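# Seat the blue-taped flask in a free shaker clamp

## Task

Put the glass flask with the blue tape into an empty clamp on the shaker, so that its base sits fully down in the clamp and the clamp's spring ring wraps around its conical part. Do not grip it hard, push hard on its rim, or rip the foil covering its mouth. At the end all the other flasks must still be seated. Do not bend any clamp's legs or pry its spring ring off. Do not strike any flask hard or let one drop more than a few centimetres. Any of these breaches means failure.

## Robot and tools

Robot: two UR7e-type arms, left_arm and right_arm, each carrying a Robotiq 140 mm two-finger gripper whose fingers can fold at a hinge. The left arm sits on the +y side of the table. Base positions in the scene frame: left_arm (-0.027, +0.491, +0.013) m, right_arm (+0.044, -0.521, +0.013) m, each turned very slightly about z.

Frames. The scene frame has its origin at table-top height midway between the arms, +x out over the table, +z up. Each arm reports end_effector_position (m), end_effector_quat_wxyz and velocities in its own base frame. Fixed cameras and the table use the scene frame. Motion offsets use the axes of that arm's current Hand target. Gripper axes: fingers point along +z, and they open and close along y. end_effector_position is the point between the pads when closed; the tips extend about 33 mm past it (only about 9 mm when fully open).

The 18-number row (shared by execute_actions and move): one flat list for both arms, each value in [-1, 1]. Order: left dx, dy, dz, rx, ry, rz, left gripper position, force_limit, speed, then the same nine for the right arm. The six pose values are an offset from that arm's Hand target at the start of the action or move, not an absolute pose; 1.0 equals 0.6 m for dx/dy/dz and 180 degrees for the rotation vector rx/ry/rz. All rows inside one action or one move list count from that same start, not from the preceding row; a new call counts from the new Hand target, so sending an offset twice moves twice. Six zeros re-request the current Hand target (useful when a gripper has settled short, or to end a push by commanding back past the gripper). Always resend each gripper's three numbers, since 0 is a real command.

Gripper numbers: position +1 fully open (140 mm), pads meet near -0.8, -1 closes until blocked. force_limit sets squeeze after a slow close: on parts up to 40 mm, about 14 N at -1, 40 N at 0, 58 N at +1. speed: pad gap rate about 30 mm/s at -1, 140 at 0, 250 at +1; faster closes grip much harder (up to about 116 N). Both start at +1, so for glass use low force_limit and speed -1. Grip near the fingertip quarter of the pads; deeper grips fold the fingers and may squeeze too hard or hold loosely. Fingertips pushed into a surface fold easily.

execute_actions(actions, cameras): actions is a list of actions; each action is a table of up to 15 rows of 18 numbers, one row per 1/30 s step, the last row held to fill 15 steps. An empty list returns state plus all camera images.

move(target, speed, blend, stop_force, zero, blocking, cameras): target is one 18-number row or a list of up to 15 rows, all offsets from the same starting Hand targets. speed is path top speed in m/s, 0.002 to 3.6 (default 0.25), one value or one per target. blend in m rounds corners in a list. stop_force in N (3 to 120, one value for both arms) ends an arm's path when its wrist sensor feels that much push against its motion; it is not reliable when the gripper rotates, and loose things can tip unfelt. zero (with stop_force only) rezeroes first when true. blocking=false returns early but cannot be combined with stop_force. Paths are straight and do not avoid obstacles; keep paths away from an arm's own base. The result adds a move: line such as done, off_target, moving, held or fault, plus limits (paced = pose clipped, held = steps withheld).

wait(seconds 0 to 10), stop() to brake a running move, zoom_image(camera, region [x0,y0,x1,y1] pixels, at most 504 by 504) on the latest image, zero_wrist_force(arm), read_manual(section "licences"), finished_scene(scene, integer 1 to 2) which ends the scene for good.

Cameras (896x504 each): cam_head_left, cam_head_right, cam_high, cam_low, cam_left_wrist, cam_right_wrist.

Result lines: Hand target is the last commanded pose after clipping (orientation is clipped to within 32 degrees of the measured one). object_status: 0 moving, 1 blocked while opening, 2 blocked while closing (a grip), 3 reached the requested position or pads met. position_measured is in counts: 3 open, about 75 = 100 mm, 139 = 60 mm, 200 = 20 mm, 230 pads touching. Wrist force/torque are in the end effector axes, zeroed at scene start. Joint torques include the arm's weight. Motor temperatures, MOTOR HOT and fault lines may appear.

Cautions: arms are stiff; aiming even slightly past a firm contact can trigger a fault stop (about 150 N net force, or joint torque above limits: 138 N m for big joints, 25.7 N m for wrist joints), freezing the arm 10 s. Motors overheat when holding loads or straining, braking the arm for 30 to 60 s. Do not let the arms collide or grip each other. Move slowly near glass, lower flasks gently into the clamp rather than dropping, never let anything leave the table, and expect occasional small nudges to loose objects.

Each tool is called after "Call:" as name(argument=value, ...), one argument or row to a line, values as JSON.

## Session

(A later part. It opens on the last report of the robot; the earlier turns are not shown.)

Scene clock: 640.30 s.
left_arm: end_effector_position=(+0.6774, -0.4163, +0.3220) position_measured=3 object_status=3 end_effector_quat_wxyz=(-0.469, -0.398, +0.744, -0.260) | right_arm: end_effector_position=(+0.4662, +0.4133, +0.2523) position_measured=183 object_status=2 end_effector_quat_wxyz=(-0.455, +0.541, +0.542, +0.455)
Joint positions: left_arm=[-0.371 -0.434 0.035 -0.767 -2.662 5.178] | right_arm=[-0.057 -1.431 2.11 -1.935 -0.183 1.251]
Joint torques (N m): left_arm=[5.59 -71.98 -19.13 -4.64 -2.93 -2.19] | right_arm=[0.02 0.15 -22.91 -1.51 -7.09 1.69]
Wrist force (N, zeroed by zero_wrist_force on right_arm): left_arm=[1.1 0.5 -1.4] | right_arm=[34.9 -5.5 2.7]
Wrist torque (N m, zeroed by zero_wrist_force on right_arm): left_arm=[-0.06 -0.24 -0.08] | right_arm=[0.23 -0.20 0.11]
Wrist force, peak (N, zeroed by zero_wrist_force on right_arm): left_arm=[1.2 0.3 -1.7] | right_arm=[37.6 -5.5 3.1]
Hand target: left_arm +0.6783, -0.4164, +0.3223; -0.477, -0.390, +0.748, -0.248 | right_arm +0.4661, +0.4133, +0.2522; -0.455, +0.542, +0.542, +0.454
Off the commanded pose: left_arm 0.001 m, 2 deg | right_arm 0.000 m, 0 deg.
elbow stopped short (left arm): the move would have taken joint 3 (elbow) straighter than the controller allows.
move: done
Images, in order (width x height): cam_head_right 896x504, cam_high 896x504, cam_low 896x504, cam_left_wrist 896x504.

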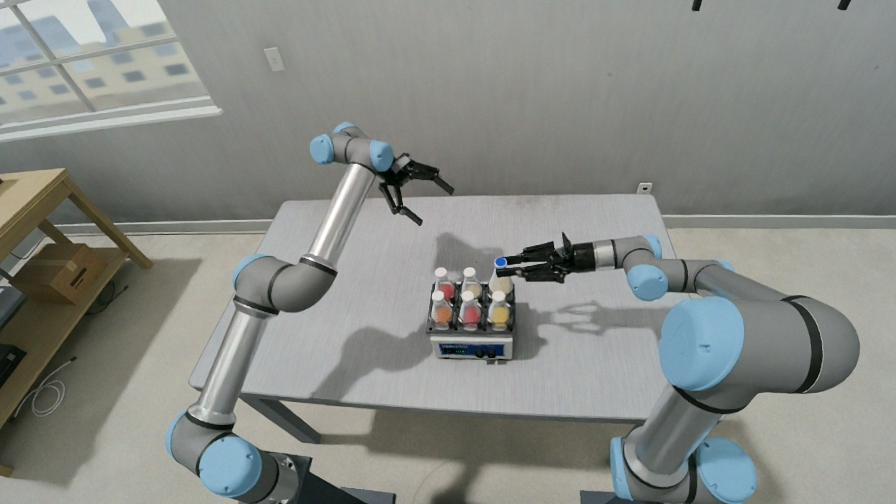

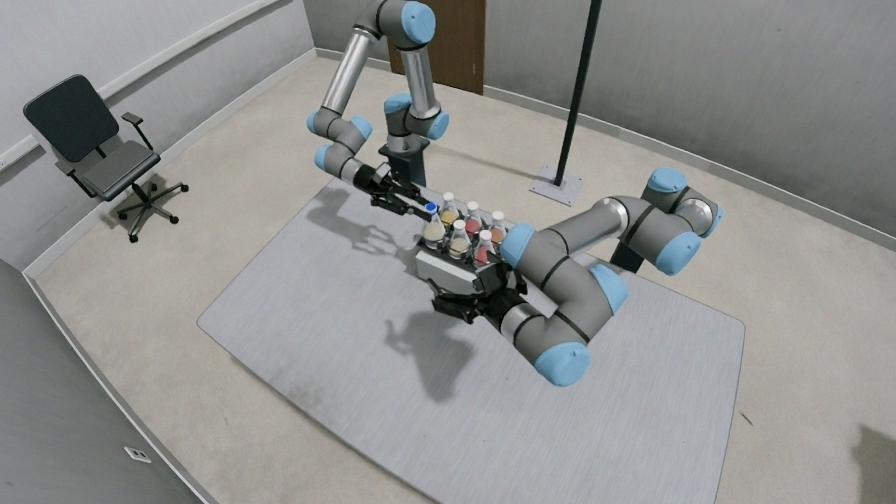

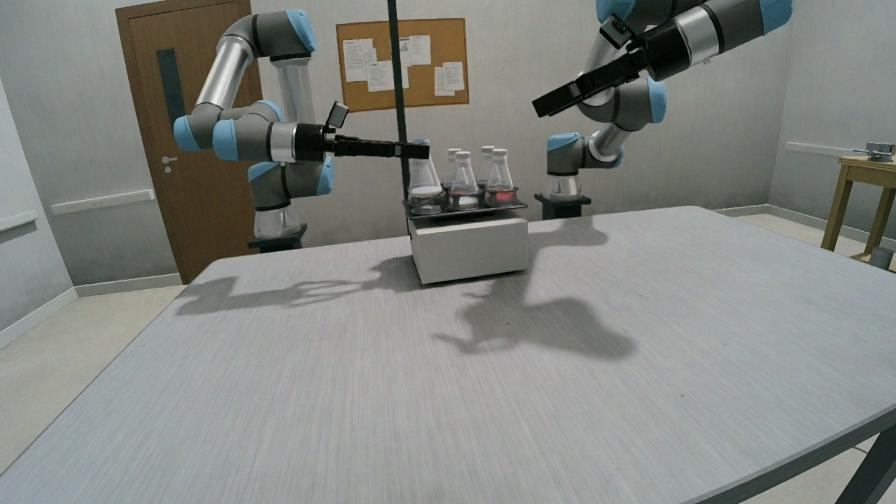

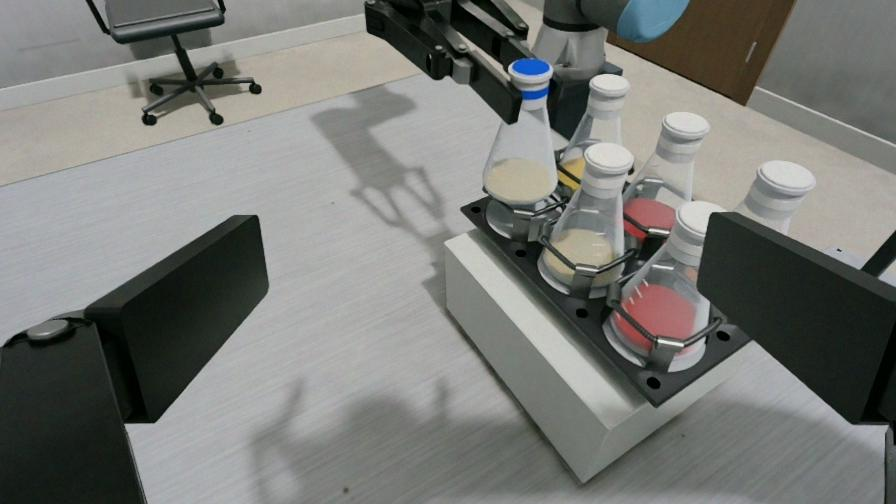

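Call:
move(
  target=[0,0,0,0,0,0,1,1,1,0.0101,-0.0067,0,0,0,0,-1,-1,-1],
  speed=0.05,
  cameras=["cam_left_wrist","cam_low","cam_right_wrist","cam_head_right"],
)

Call:
zoom_image(
  camera="cam_left_wrist",
  region=[460, 40, 620, 270],
)

Call:
zoom_image(
  camera="cam_low",
  region=[395, 140, 485, 230],
)

Call:
zoom_image(
  camera="cam_right_wrist",
  region=[360, 260, 620, 500],
)

Scene clock: 668.37 s.
left_arm: end_effector_position=(+0.6774, -0.4164, +0.3220) position_measured=3 object_status=3 end_effector_quat_wxyz=(-0.469, -0.398, +0.744, -0.260) | right_arm: end_effector_position=(+0.4620, +0.4144, +0.2582) position_measured=183 object_status=2 end_effector_quat_wxyz=(-0.455, +0.542, +0.542, +0.454)
Joint positions: left_arm=[-0.371 -0.434 0.035 -0.768 -2.662 5.177] | right_arm=[-0.055 -1.448 2.114 -1.931 -0.183 1.261]
Joint torques (N m): left_arm=[1.67 -53.34 -14.42 -4.61 -3.43 -2.15] | right_arm=[4.67 -15.11 -14.58 -2.41 4.91 0.38]
Wrist force (N, zeroed by zero_wrist_force on right_arm): left_arm=[1.3 0.4 -1.3] | right_arm=[-0.9 0.1 0.5]
Wrist torque (N m, zeroed by zero_wrist_force on right_arm): left_arm=[-0.08 -0.27 -0.07] | right_arm=[0.06 0.02 -0.01]
Wrist force, peak (N, zeroed by zero_wrist_force on right_arm): left_arm=[1.2 0.4 -1.7] | right_arm=[35.3 -5.4 2.9]
Hand target: left_arm +0.6783, -0.4164, +0.3223; -0.477, -0.390, +0.748, -0.248 | right_arm +0.4621, +0.4144, +0.2581; -0.455, +0.542, +0.542, +0.454
Off the commanded pose: left_arm 0.001 m, 2 deg | right_arm 0.000 m, 0 deg.
elbow stopped short (left arm): the move would have taken joint 3 (elbow) straighter than the controller allows.
move: done
Images, in order (width x height): cam_head_right 896x504, cam_low 896x504, cam_left_wrist 896x504, cam_right_wrist 896x504.

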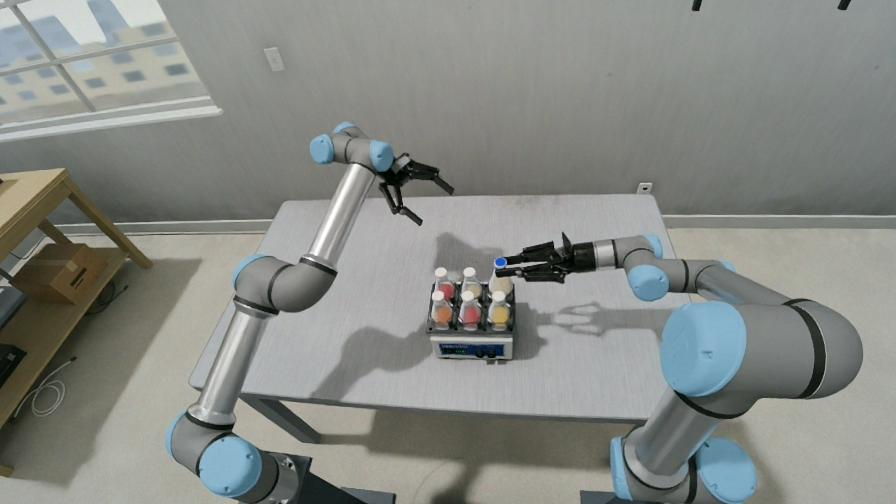

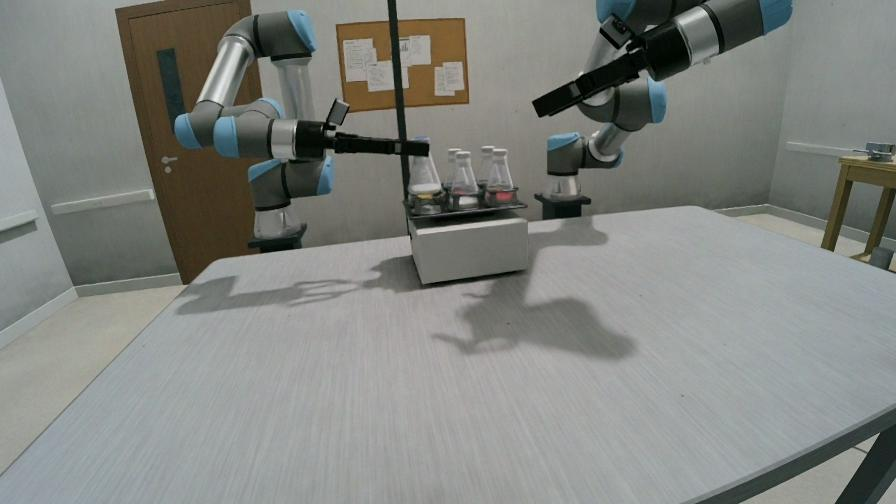

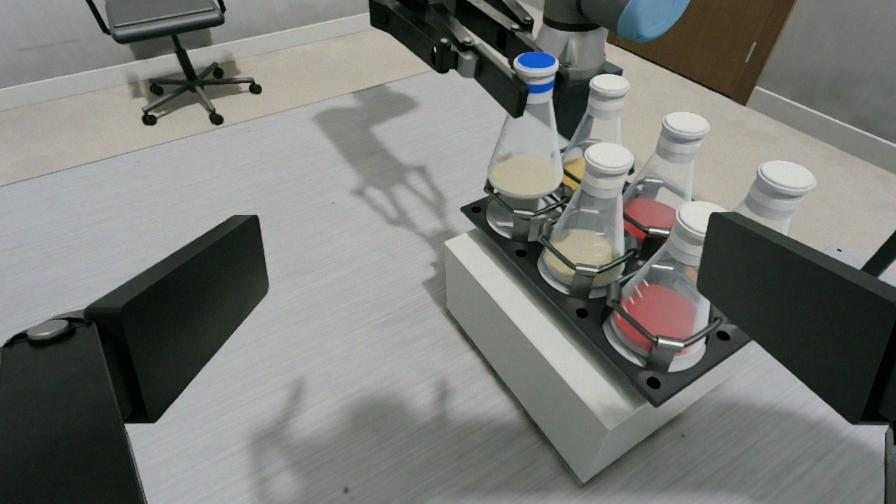

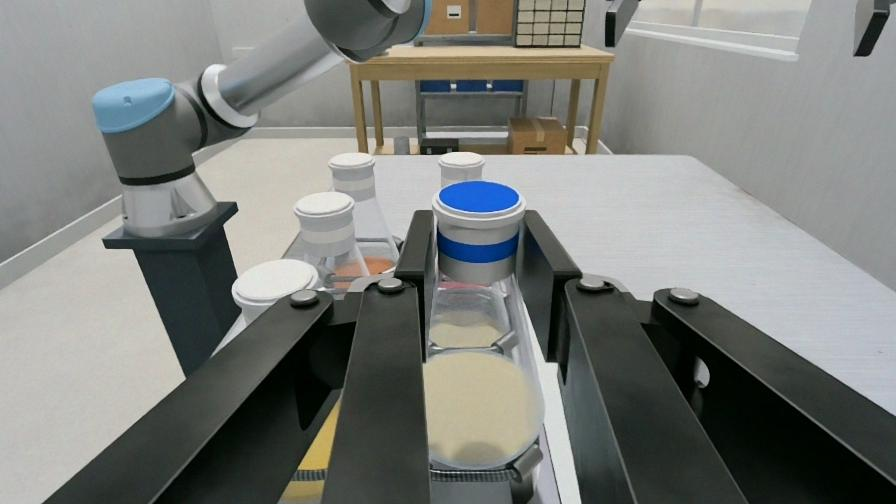

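Scaled by 2.191 from the camera's 896x504 image, which has a finer 1280x720 frame.

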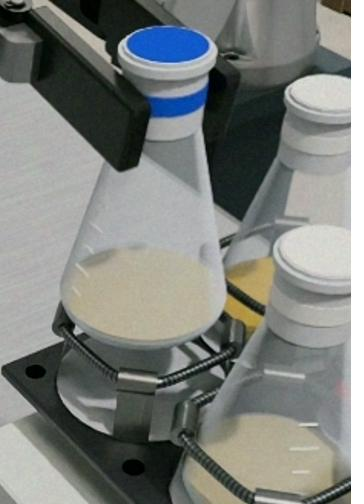

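Scaled by 5.600 from the camera's 896x504 image, which has a finer 1280x720 frame.

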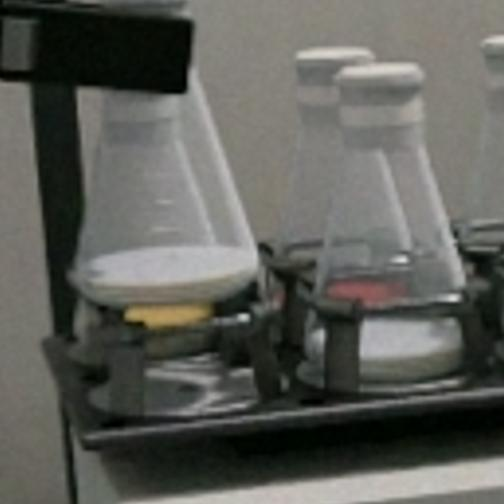

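Scaled by 1.938 from the camera's 896x504 image, which has a finer 1280x720 frame.

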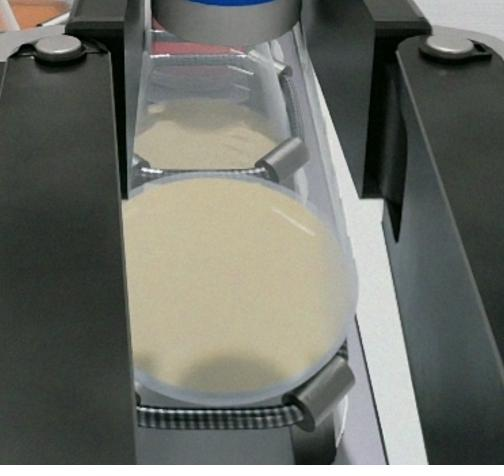

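Call:
move(
  target=[0,0,0,0,0,0,1,1,1,-0.0328,0,0.0058,0,0,0,-1,-1,-1],
  speed=0.01,
  stop_force=45,
  cameras=["cam_left_wrist","cam_low","cam_right_wrist"],
)

Call:
zoom_image(
  camera="cam_left_wrist",
  region=[460, 40, 620, 270],
)

Call:
zoom_image(
  camera="cam_right_wrist",
  region=[360, 160, 620, 500],
)

Scene clock: 697.67 s.
left_arm: end_effector_position=(+0.6774, -0.4164, +0.3220) position_measured=3 object_status=3 end_effector_quat_wxyz=(-0.469, -0.398, +0.744, -0.260) | right_arm: end_effector_position=(+0.4623, +0.4145, +0.2498) position_measured=183 object_status=2 end_effector_quat_wxyz=(-0.455, +0.541, +0.541, +0.455)
Joint positions: left_arm=[-0.371 -0.434 0.035 -0.768 -2.662 5.177] | right_arm=[-0.055 -1.433 2.125 -1.958 -0.181 1.261]
Joint torques (N m): left_arm=[-5.2 -54.47 -11.28 -4.67 -2.02 -1.32] | right_arm=[-7.33 -21.74 -23.24 0.91 -7.02 -2.3]
Wrist force (N, zeroed by zero_wrist_force on right_arm): left_arm=[1.1 0.5 -1.6] | right_arm=[39.3 -10.3 5.0]
Wrist torque (N m, zeroed by zero_wrist_force on right_arm): left_arm=[-0.05 -0.23 -0.06] | right_arm=[0.29 -0.10 0.26]
Wrist force, peak (N, zeroed by zero_wrist_force on right_arm): left_arm=[1.4 0.6 -1.7] | right_arm=[49.6 -11.8 6.7]
Hand target: left_arm +0.6783, -0.4164, +0.3223; -0.477, -0.390, +0.748, -0.248 | right_arm +0.4621, +0.4144, +0.2493; -0.455, +0.541, +0.542, +0.455 (not the last commanded pose)
Off the commanded pose: left_arm 0.001 m, 2 deg | right_arm 0.012 m, 0 deg.
elbow stopped short (left arm): the move would have taken joint 3 (elbow) straighter than the controller allows.
move: contact (right_arm)
Images, in order (width x height): cam_low 896x504, cam_left_wrist 896x504, cam_right_wrist 896x504.

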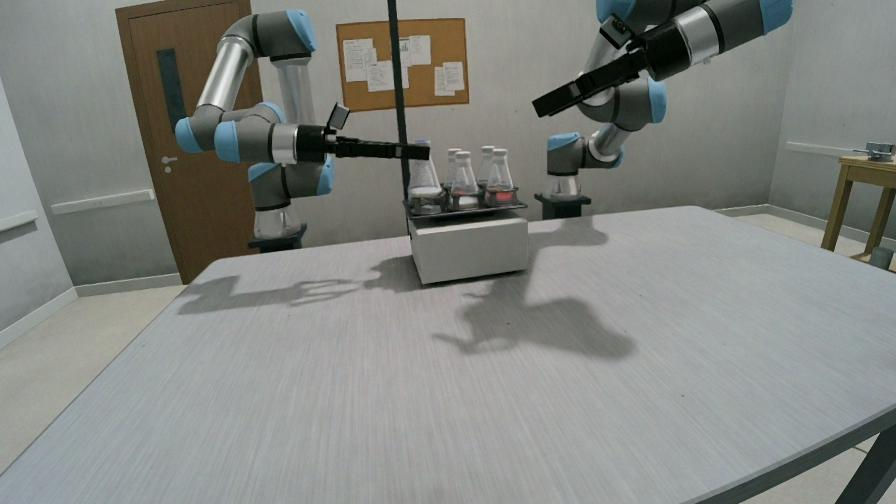

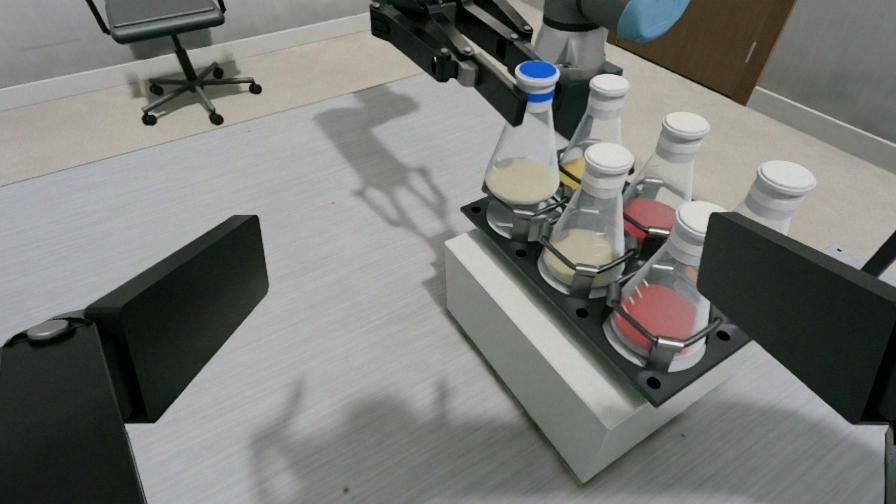

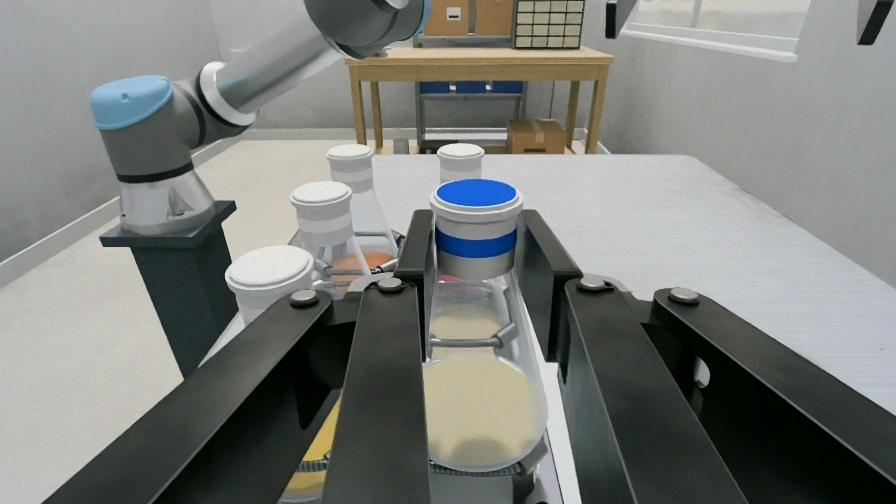

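Scaled by 2.191 from the camera's 896x504 image, which has a finer 1280x720 frame.

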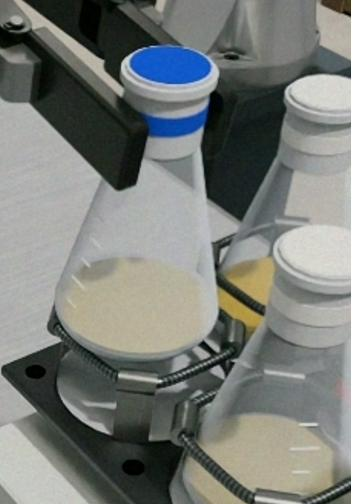

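Scaled by 1.482 from the camera's 896x504 image, which has a finer 1280x720 frame.

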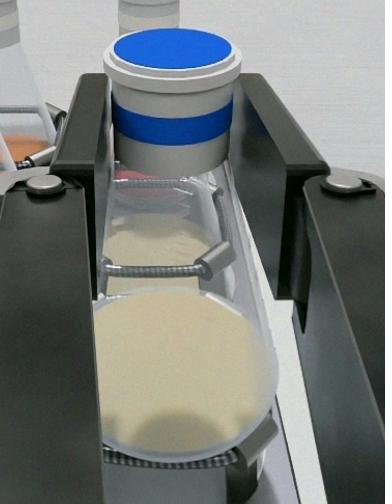

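Call:
move(
  target=[
    [0,0,0,0,0,0,1,1,1,0.0138,0,-0.0024,0,0,0,-1,-1,-1],
    [0,0,0,0,0,0,1,1,1,0.0147,-0.005,0.0025,0,0,0,-1,-1,-1],
  ],
  speed=0.03,
)

Call:
move(
  target=[0,0,0,0,0,0,1,1,1,-0.0328,0,0.0058,0,0,0,-1,-1,-1],
  speed=0.01,
  stop_force=35,
  cameras=["cam_left_wrist","cam_right_wrist"],
)

Call:
zoom_image(
  camera="cam_left_wrist",
  region=[460, 40, 620, 270],
)

Call:
zoom_image(
  camera="cam_right_wrist",
  region=[360, 160, 620, 500],
)

Scene clock: 714.37 s.
left_arm: end_effector_position=(+0.6774, -0.4164, +0.3220) position_measured=3 object_status=3 end_effector_quat_wxyz=(-0.469, -0.398, +0.744, -0.260) | right_arm: end_effector_position=(+0.4591, +0.4175, +0.2578) position_measured=183 object_status=2 end_effector_quat_wxyz=(-0.455, +0.541, +0.542, +0.455)
Joint positions: left_arm=[-0.371 -0.434 0.035 -0.768 -2.662 5.177] | right_arm=[-0.049 -1.449 2.127 -1.977 -0.181 1.294]
Joint torques (N m): left_arm=[-5.22 -54.87 -13.13 -4.52 -0.96 -0.69] | right_arm=[-6.88 -27.6 -17.78 -0.93 2.43 -0.95]
Wrist force (N, zeroed by zero_wrist_force on right_arm): left_arm=[1.2 0.6 -1.4] | right_arm=[-0.7 0.3 0.2]
Wrist torque (N m, zeroed by zero_wrist_force on right_arm): left_arm=[-0.05 -0.24 -0.07] | right_arm=[0.09 0.01 0.00]
Wrist force, peak (N, zeroed by zero_wrist_force on right_arm): left_arm=[1.2 0.6 -1.8] | right_arm=[39.6 -10.3 5.0]
Hand target: left_arm +0.6783, -0.4164, +0.3223; -0.477, -0.390, +0.748, -0.248 | right_arm +0.4591, +0.4174, +0.2577; -0.455, +0.541, +0.542, +0.455
Off the commanded pose: left_arm 0.001 m, 2 deg | right_arm 0.000 m, 0 deg.
elbow stopped short (left arm): the move would have taken joint 3 (elbow) straighter than the controller allows.
move: done

Scene clock: 716.60 s.
left_arm: end_effector_position=(+0.6774, -0.4164, +0.3220) position_measured=3 object_status=3 end_effector_quat_wxyz=(-0.469, -0.398, +0.744, -0.260) | right_arm: end_effector_position=(+0.4592, +0.4174, +0.2463) position_measured=183 object_status=2 end_effector_quat_wxyz=(-0.455, +0.541, +0.542, +0.455)
Joint positions: left_arm=[-0.371 -0.434 0.035 -0.768 -2.662 5.177] | right_arm=[-0.049 -1.428 2.141 -2.011 -0.18 1.293]
Joint torques (N m): left_arm=[-4.33 -57.13 -12.66 -4.64 -0.97 -0.37] | right_arm=[-4.02 -26.17 -21.95 1.46 -5.27 -2.02]
Wrist force (N, zeroed by zero_wrist_force on right_arm): left_arm=[1.2 0.3 -1.4] | right_arm=[30.2 0.4 3.9]
Wrist torque (N m, zeroed by zero_wrist_force on right_arm): left_arm=[-0.11 -0.25 -0.06] | right_arm=[0.12 -0.25 0.10]
Wrist force, peak (N, zeroed by zero_wrist_force on right_arm): left_arm=[1.3 0.6 -1.6] | right_arm=[39.3 -0.9 5.4]
Hand target: left_arm +0.6783, -0.4164, +0.3223; -0.477, -0.390, +0.748, -0.248 | right_arm +0.4592, +0.4174, +0.2462; -0.455, +0.541, +0.542, +0.455 (not the last commanded pose)
Off the commanded pose: left_arm 0.001 m, 2 deg | right_arm 0.009 m, 0 deg.
elbow stopped short (left arm): the move would have taken joint 3 (elbow) straighter than the controller allows.
move: contact (right_arm)
Images, in order (width x height): cam_left_wrist 896x504, cam_right_wrist 896x504.

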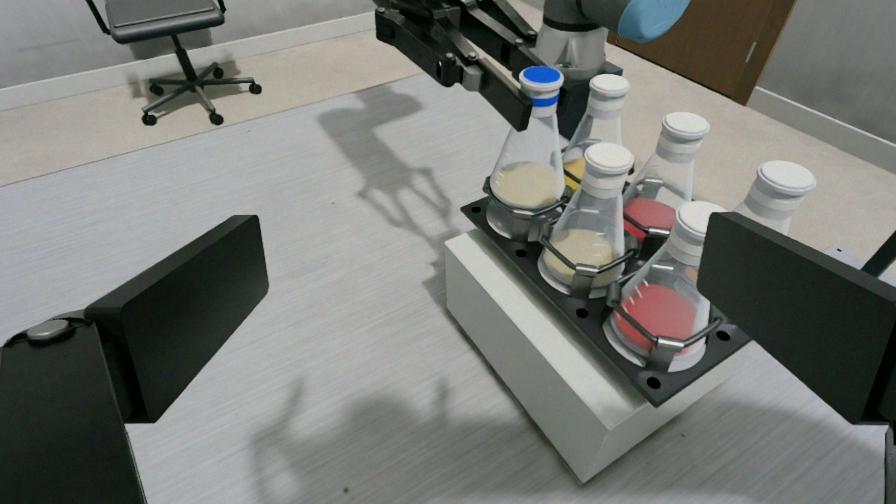

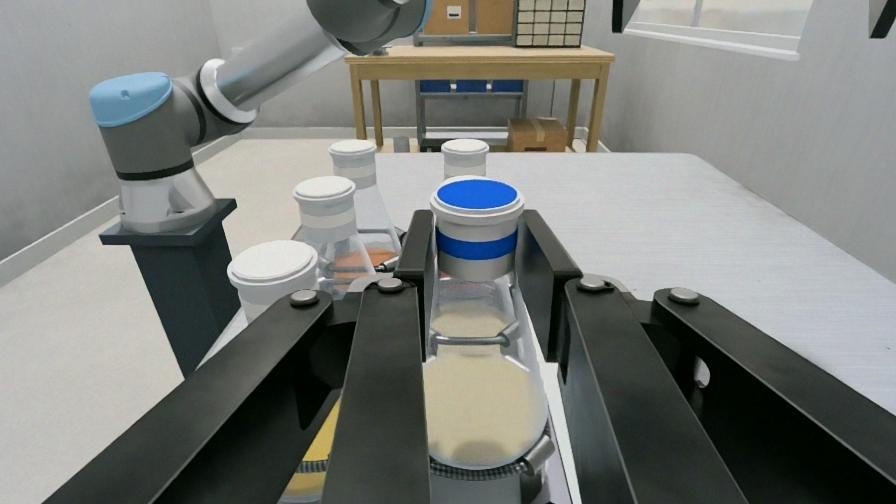

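Scaled by 2.191 from the camera's 896x504 image, which has a finer 1280x720 frame.

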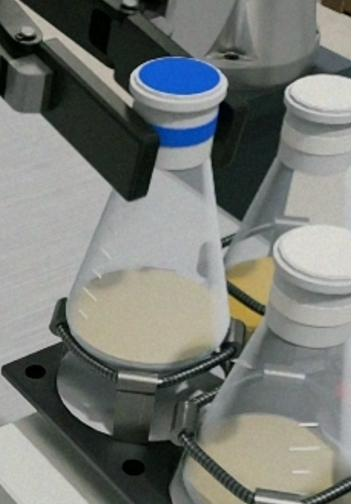

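Scaled by 1.482 from the camera's 896x504 image, which has a finer 1280x720 frame.

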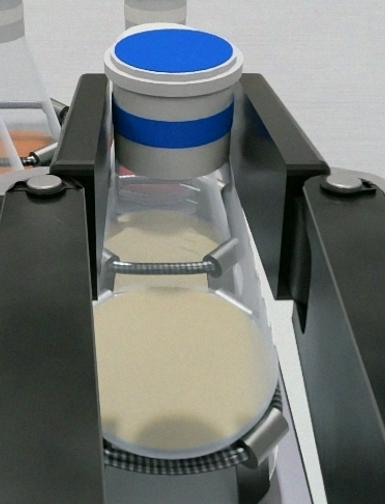

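Call:
move(
  target=[0,0,0,0,0,0,1,1,1,-0.0246,0,0.0043,0,0,0,-1,-1,-1],
  speed=0.01,
  stop_force=60,
  zero=false,
  cameras=["cam_left_wrist","cam_right_wrist"],
)

Call:
zoom_image(
  camera="cam_left_wrist",
  region=[460, 40, 620, 270],
)

Scene clock: 747.43 s.
left_arm: end_effector_position=(+0.6774, -0.4164, +0.3220) position_measured=3 object_status=3 end_effector_quat_wxyz=(-0.469, -0.398, +0.744, -0.260) | right_arm: end_effector_position=(+0.4629, +0.4191, +0.2438) position_measured=183 object_status=2 end_effector_quat_wxyz=(-0.462, +0.534, +0.530, +0.469)
Joint positions: left_arm=[-0.371 -0.434 0.035 -0.768 -2.662 5.177] | right_arm=[-0.049 -1.4 2.157 -2.053 -0.138 1.291]
Joint torques (N m): left_arm=[-4 -58.62 -12.14 -4.49 -0.84 0.01] | right_arm=[-21.09 -16.19 -2.37 -3.82 -7.02 0.8]
Wrist force (N, zeroed by zero_wrist_force on right_arm): left_arm=[1.1 0.5 -1.5] | right_arm=[50.2 -23.8 4.6]
Wrist torque (N m, zeroed by zero_wrist_force on right_arm): left_arm=[-0.06 -0.22 -0.06] | right_arm=[0.70 0.04 1.04]
Wrist force, peak (N, zeroed by zero_wrist_force on right_arm): left_arm=[1.3 0.6 -1.7] | right_arm=[52.1 -24.2 4.6]
Hand target: left_arm +0.6783, -0.4164, +0.3223; -0.477, -0.390, +0.748, -0.248 | right_arm +0.4592, +0.4174, +0.2312; -0.455, +0.541, +0.542, +0.455
Off the commanded pose: left_arm 0.001 m, 2 deg | right_arm 0.013 m, 2 deg.
elbow stopped short (left arm): the move would have taken joint 3 (elbow) straighter than the controller allows.
move: off_target (right_arm)
Images, in order (width x height): cam_left_wrist 896x504, cam_right_wrist 896x504.

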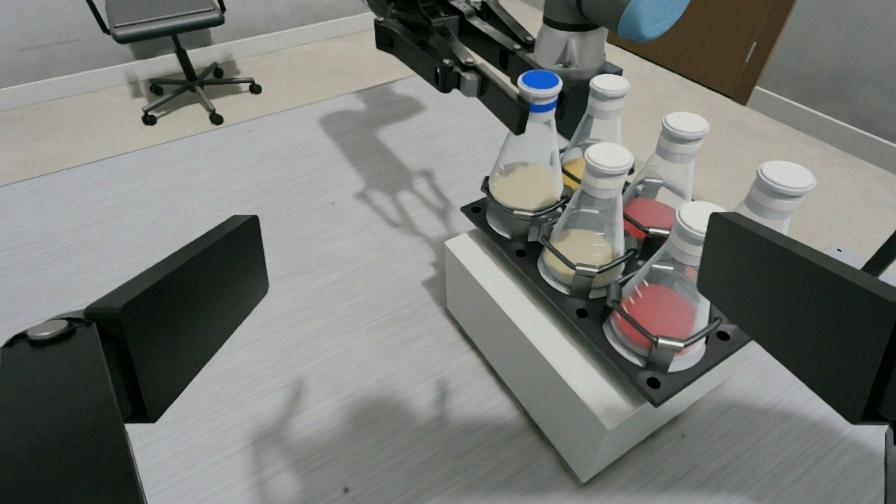

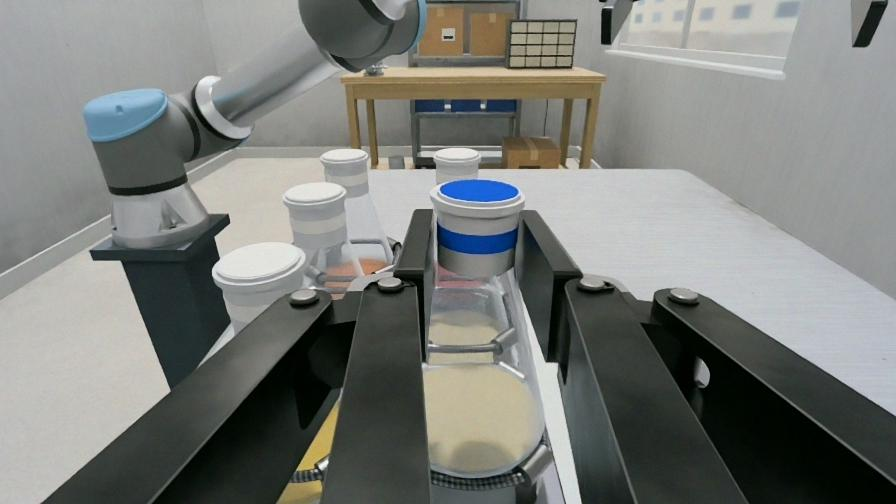

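Scaled by 2.191 from the camera's 896x504 image, which has a finer 1280x720 frame.

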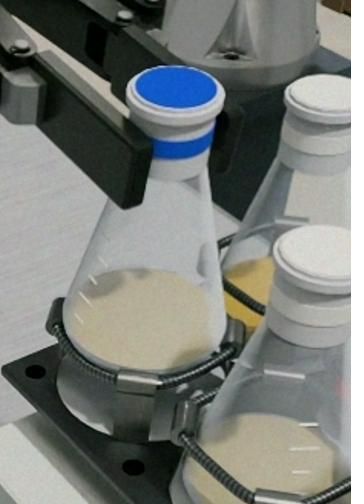

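Call:
move(
  target=[
    [0,0,0,0,0,0,1,1,1,0.0657,0,-0.0116,0,0,0,-1,-1,-1],
    [0,0,0,0,0,0,1,1,1,0.0657,0.0127,-0.0096,0.0985,0,-0.0174,-1,-1,-1],
  ],
  speed=[0.03,0.05],
  cameras=["cam_left_wrist","cam_right_wrist"],
)

Call:
zoom_image(
  camera="cam_left_wrist",
  region=[460, 40, 620, 270],
)

Scene clock: 828.27 s.
left_arm: end_effector_position=(+0.6774, -0.4164, +0.3220) position_measured=3 object_status=3 end_effector_quat_wxyz=(-0.469, -0.398, +0.744, -0.260) | right_arm: end_effector_position=(+0.4667, +0.4186, +0.2710) position_measured=183 object_status=2 end_effector_quat_wxyz=(-0.520, +0.450, +0.620, +0.378)
Joint positions: left_arm=[-0.371 -0.434 0.035 -0.768 -2.662 5.177] | right_arm=[-0.011 -1.212 1.6 -0.89 -0.368 0.473]
Joint torques (N m): left_arm=[-5 -59.58 -12.37 -4.47 -0.92 1.55] | right_arm=[-5.91 -46.37 -10.52 -2.62 3.54 2]
Wrist force (N, zeroed by zero_wrist_force on right_arm): left_arm=[1.1 0.5 -1.6] | right_arm=[-0.7 0.5 0.2]
Wrist torque (N m, zeroed by zero_wrist_force on right_arm): left_arm=[-0.06 -0.22 -0.07] | right_arm=[0.09 0.00 0.02]
Wrist force, peak (N, zeroed by zero_wrist_force on right_arm): left_arm=[1.3 0.6 -1.7] | right_arm=[50.5 -23.8 4.6]
Hand target: left_arm +0.6783, -0.4164, +0.3223; -0.477, -0.390, +0.748, -0.248 | right_arm +0.4668, +0.4186, +0.2711; -0.520, +0.450, +0.620, +0.378
Off the commanded pose: left_arm 0.001 m, 2 deg | right_arm 0.000 m, 0 deg.
elbow stopped short (left arm): the move would have taken joint 3 (elbow) straighter than the controller allows.
move: done
Images, in order (width x height): cam_left_wrist 896x504, cam_right_wrist 896x504.

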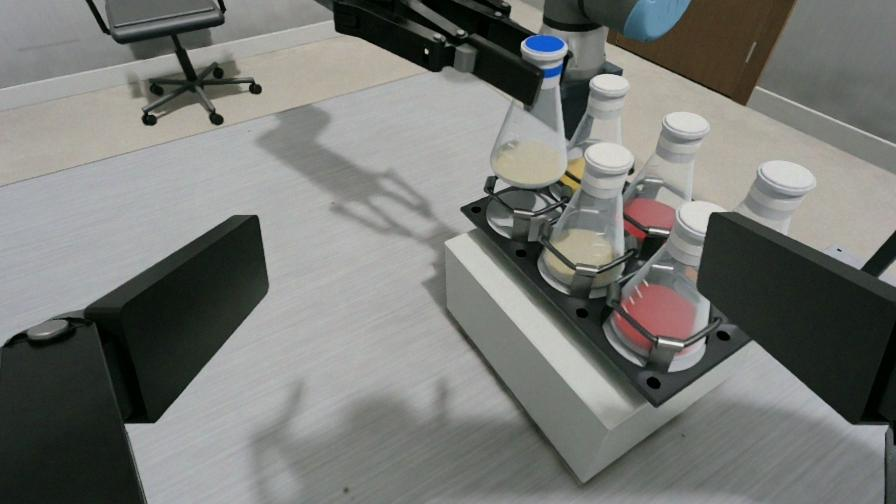

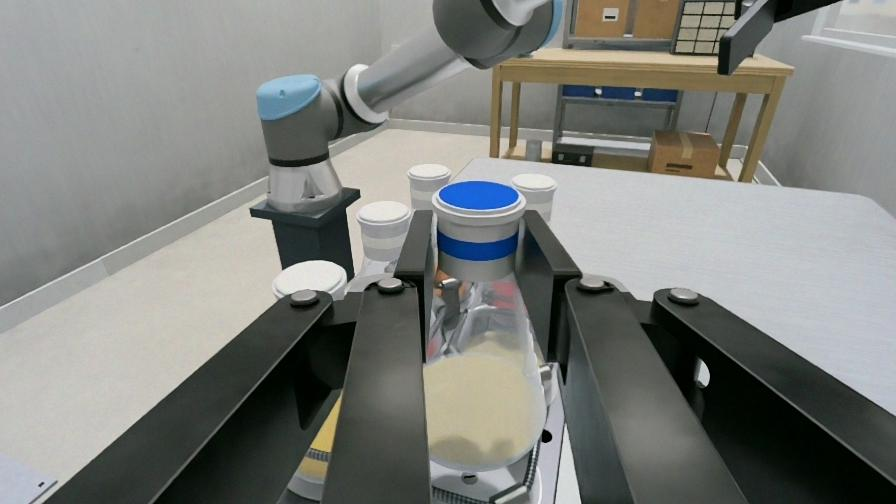

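Scaled by 2.191 from the camera's 896x504 image, which has a finer 1280x720 frame.

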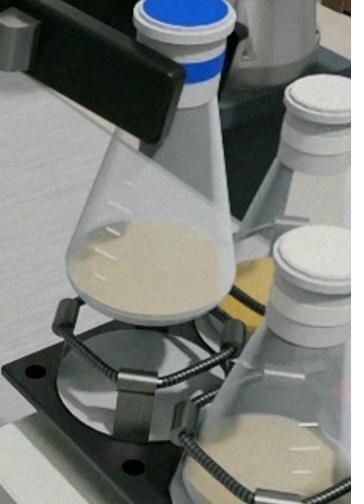

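Call:
move(
  target=[0,0,0,0,0,0,1,1,1,-0.0985,0,0.0174,0,0,0,-1,-1,-1],
  speed=0.012,
  stop_force=55,
  cameras=["cam_left_wrist"],
)

Call:
zoom_image(
  camera="cam_left_wrist",
  region=[460, 40, 620, 270],
)

Scene clock: 840.23 s.
left_arm: end_effector_position=(+0.6774, -0.4164, +0.3220) position_measured=3 object_status=3 end_effector_quat_wxyz=(-0.469, -0.398, +0.744, -0.260) | right_arm: end_effector_position=(+0.4668, +0.4187, +0.2470) position_measured=183 object_status=2 end_effector_quat_wxyz=(-0.520, +0.450, +0.620, +0.378)
Joint positions: left_arm=[-0.371 -0.434 0.035 -0.768 -2.662 5.177] | right_arm=[-0.011 -1.19 1.635 -0.948 -0.367 0.473]
Joint torques (N m): left_arm=[-4.41 -60.81 -13.09 -4.36 -0.82 2.03] | right_arm=[-20.25 -28.12 -24.75 -3.17 -2.27 0.08]
Wrist force (N, zeroed by zero_wrist_force on right_arm): left_arm=[1.2 0.5 -1.7] | right_arm=[49.5 -7.8 11.5]
Wrist torque (N m, zeroed by zero_wrist_force on right_arm): left_arm=[-0.05 -0.25 -0.06] | right_arm=[0.21 0.18 0.11]
Wrist force, peak (N, zeroed by zero_wrist_force on right_arm): left_arm=[1.2 0.6 -1.7] | right_arm=[61.8 -8.2 14.2]
Hand target: left_arm +0.6783, -0.4164, +0.3223; -0.477, -0.390, +0.748, -0.248 | right_arm +0.4668, +0.4187, +0.2470; -0.520, +0.450, +0.620, +0.378 (not the last commanded pose)
Off the commanded pose: left_arm 0.001 m, 2 deg | right_arm 0.036 m, 0 deg.
elbow stopped short (left arm): the move would have taken joint 3 (elbow) straighter than the controller allows.
move: contact (right_arm)
Images, in order (width x height): cam_left_wrist 896x504.

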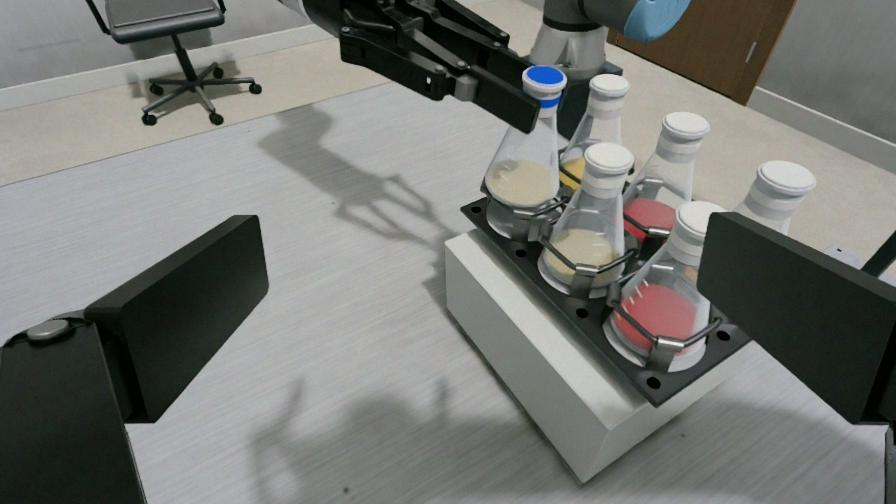

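Scaled by 2.191 from the camera's 896x504 image, which has a finer 1280x720 frame.

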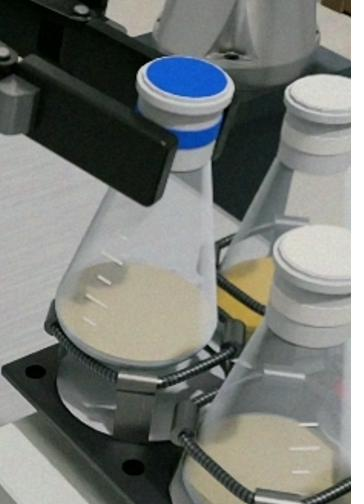

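Call:
move(
  target=[0,0,0,0,0,0,1,1,1,0.0207,-0.0017,0.0022,0,0,0,-1,-1,-1],
  speed=0.04,
)

Call:
move(
  target=[0,0,0,0,0,0,1,1,1,-0.0821,0,0.0145,0,0,0,-1,-1,-1],
  speed=0.012,
  stop_force=60,
  cameras=["cam_left_wrist"],
)

Call:
zoom_image(
  camera="cam_left_wrist",
  region=[460, 40, 620, 270],
)

Scene clock: 862.33 s.
left_arm: end_effector_position=(+0.6774, -0.4164, +0.3220) position_measured=3 object_status=3 end_effector_quat_wxyz=(-0.469, -0.398, +0.744, -0.260) | right_arm: end_effector_position=(+0.4647, +0.4217, +0.2592) position_measured=183 object_status=2 end_effector_quat_wxyz=(-0.520, +0.450, +0.620, +0.378)
Joint positions: left_arm=[-0.371 -0.434 0.035 -0.768 -2.662 5.177] | right_arm=[-0.005 -1.206 1.624 -0.928 -0.362 0.48]
Joint torques (N m): left_arm=[-4.3 -63.24 -12.85 -4.49 -0.7 1.72] | right_arm=[-1.25 -25.1 -21.31 -2.27 2.34 -0.15]
Wrist force (N, zeroed by zero_wrist_force on right_arm): left_arm=[1.1 0.7 -1.5] | right_arm=[-0.9 0.4 0.1]
Wrist torque (N m, zeroed by zero_wrist_force on right_arm): left_arm=[-0.03 -0.25 -0.06] | right_arm=[0.06 0.00 -0.04]
Wrist force, peak (N, zeroed by zero_wrist_force on right_arm): left_arm=[1.2 0.5 -1.8] | right_arm=[50.1 -8.0 11.8]
Hand target: left_arm +0.6783, -0.4164, +0.3223; -0.477, -0.390, +0.748, -0.248 | right_arm +0.4647, +0.4216, +0.2590; -0.520, +0.450, +0.620, +0.378
Off the commanded pose: left_arm 0.001 m, 2 deg | right_arm 0.000 m, 0 deg.
elbow stopped short (left arm): the move would have taken joint 3 (elbow) straighter than the controller allows.
move: done

Scene clock: 864.67 s.
left_arm: end_effector_position=(+0.6774, -0.4164, +0.3220) position_measured=3 object_status=3 end_effector_quat_wxyz=(-0.469, -0.398, +0.744, -0.260) | right_arm: end_effector_position=(+0.4648, +0.4217, +0.2438) position_measured=183 object_status=2 end_effector_quat_wxyz=(-0.520, +0.450, +0.620, +0.378)
Joint positions: left_arm=[-0.371 -0.434 0.035 -0.768 -2.662 5.177] | right_arm=[-0.006 -1.19 1.645 -0.965 -0.362 0.48]
Joint torques (N m): left_arm=[-3.64 -62.64 -12.5 -4.34 -0.7 1.87] | right_arm=[-3.45 -30.44 -24.76 -1.93 -5.67 0.43]
Wrist force (N, zeroed by zero_wrist_force on right_arm): left_arm=[0.8 0.4 -1.5] | right_arm=[44.0 -2.6 7.8]
Wrist torque (N m, zeroed by zero_wrist_force on right_arm): left_arm=[-0.09 -0.18 -0.06] | right_arm=[0.11 0.06 -0.04]
Wrist force, peak (N, zeroed by zero_wrist_force on right_arm): left_arm=[1.4 0.5 -1.6] | right_arm=[64.4 -1.3 2.7]
Hand target: left_arm +0.6783, -0.4164, +0.3223; -0.477, -0.390, +0.748, -0.248 | right_arm +0.4648, +0.4217, +0.2438; -0.520, +0.450, +0.620, +0.378 (not the last commanded pose)
Off the commanded pose: left_arm 0.001 m, 2 deg | right_arm 0.035 m, 0 deg.
elbow stopped short (left arm): the move would have taken joint 3 (elbow) straighter than the controller allows.
move: contact (right_arm)
Images, in order (width x height): cam_left_wrist 896x504.

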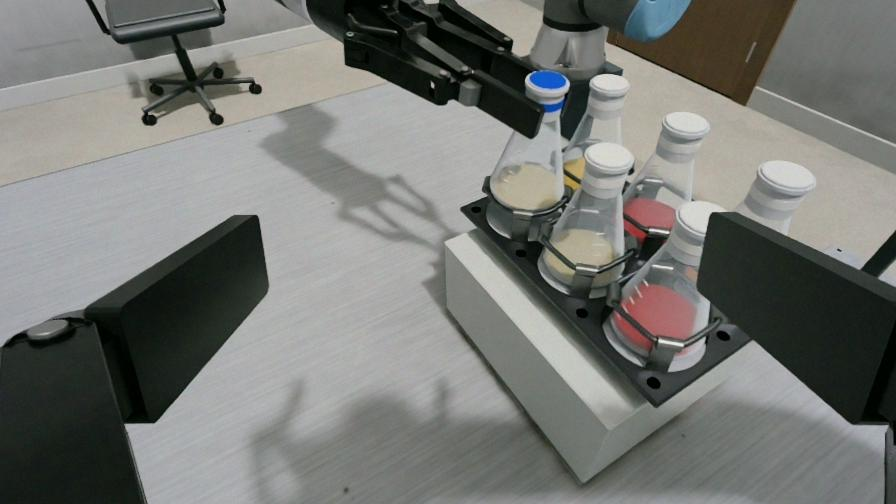

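Scaled by 2.191 from the camera's 896x504 image, which has a finer 1280x720 frame.

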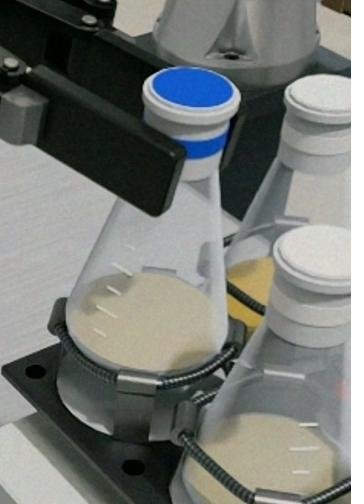

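Call:
move(
  target=[0,0,0,0,0,0,1,1,1,-0.0574,0,0.0101,0,0,0,-1,-1,-1],
  speed=0.012,
  stop_force=85,
  zero=false,
  cameras=["cam_left_wrist","cam_right_wrist"],
)

Call:
zoom_image(
  camera="cam_left_wrist",
  region=[460, 40, 620, 270],
)

Scene clock: 871.03 s.
left_arm: end_effector_position=(+0.6774, -0.4164, +0.3220) position_measured=3 object_status=3 end_effector_quat_wxyz=(-0.469, -0.398, +0.744, -0.260) | right_arm: end_effector_position=(+0.4648, +0.4217, +0.2406) position_measured=183 object_status=2 end_effector_quat_wxyz=(-0.520, +0.450, +0.620, +0.378)
Joint positions: left_arm=[-0.371 -0.434 0.035 -0.768 -2.662 5.177] | right_arm=[-0.005 -1.187 1.65 -0.973 -0.362 0.48]
Joint torques (N m): left_arm=[-3.9 -64.8 -12.55 -4.28 -0.87 1.94] | right_arm=[-30.4 -14.25 -18.86 -6.7 -5.07 0.68]
Wrist force (N, zeroed by zero_wrist_force on right_arm): left_arm=[1.0 0.5 -1.4] | right_arm=[84.5 -12.5 21.4]
Wrist torque (N m, zeroed by zero_wrist_force on right_arm): left_arm=[-0.06 -0.21 -0.07] | right_arm=[0.24 1.05 0.48]
Wrist force, peak (N, zeroed by zero_wrist_force on right_arm): left_arm=[1.4 0.7 -1.6] | right_arm=[99.0 -15.1 20.0]
Hand target: left_arm +0.6783, -0.4164, +0.3223; -0.477, -0.390, +0.748, -0.248 | right_arm +0.4648, +0.4217, +0.2406; -0.520, +0.450, +0.620, +0.378 (not the last commanded pose)
Off the commanded pose: left_arm 0.001 m, 2 deg | right_arm 0.032 m, 0 deg.
elbow stopped short (left arm): the move would have taken joint 3 (elbow) straighter than the controller allows.
move: contact (right_arm)
Images, in order (width x height): cam_left_wrist 896x504, cam_right_wrist 896x504.

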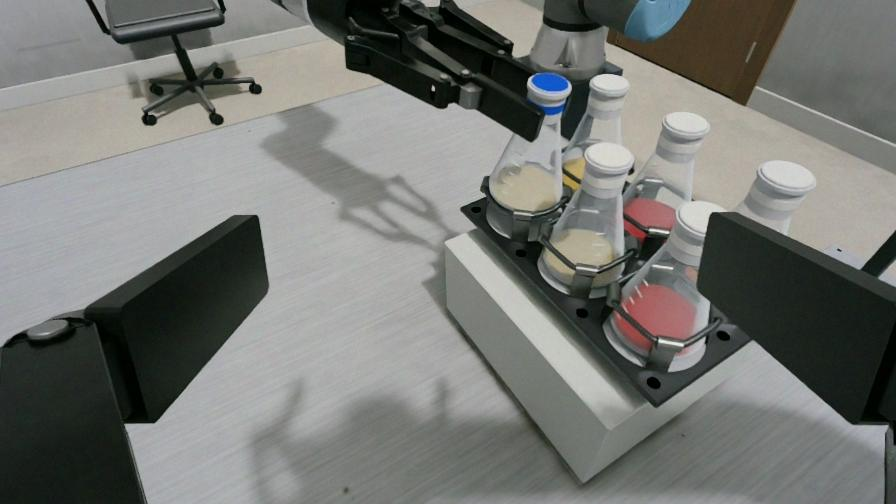

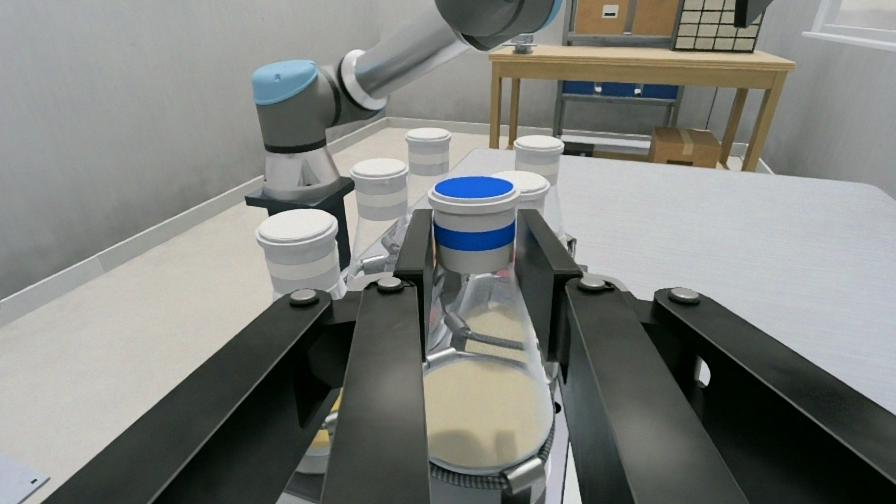

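Scaled by 2.191 from the camera's 896x504 image, which has a finer 1280x720 frame.

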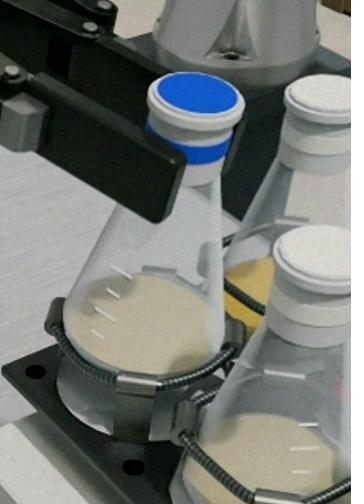

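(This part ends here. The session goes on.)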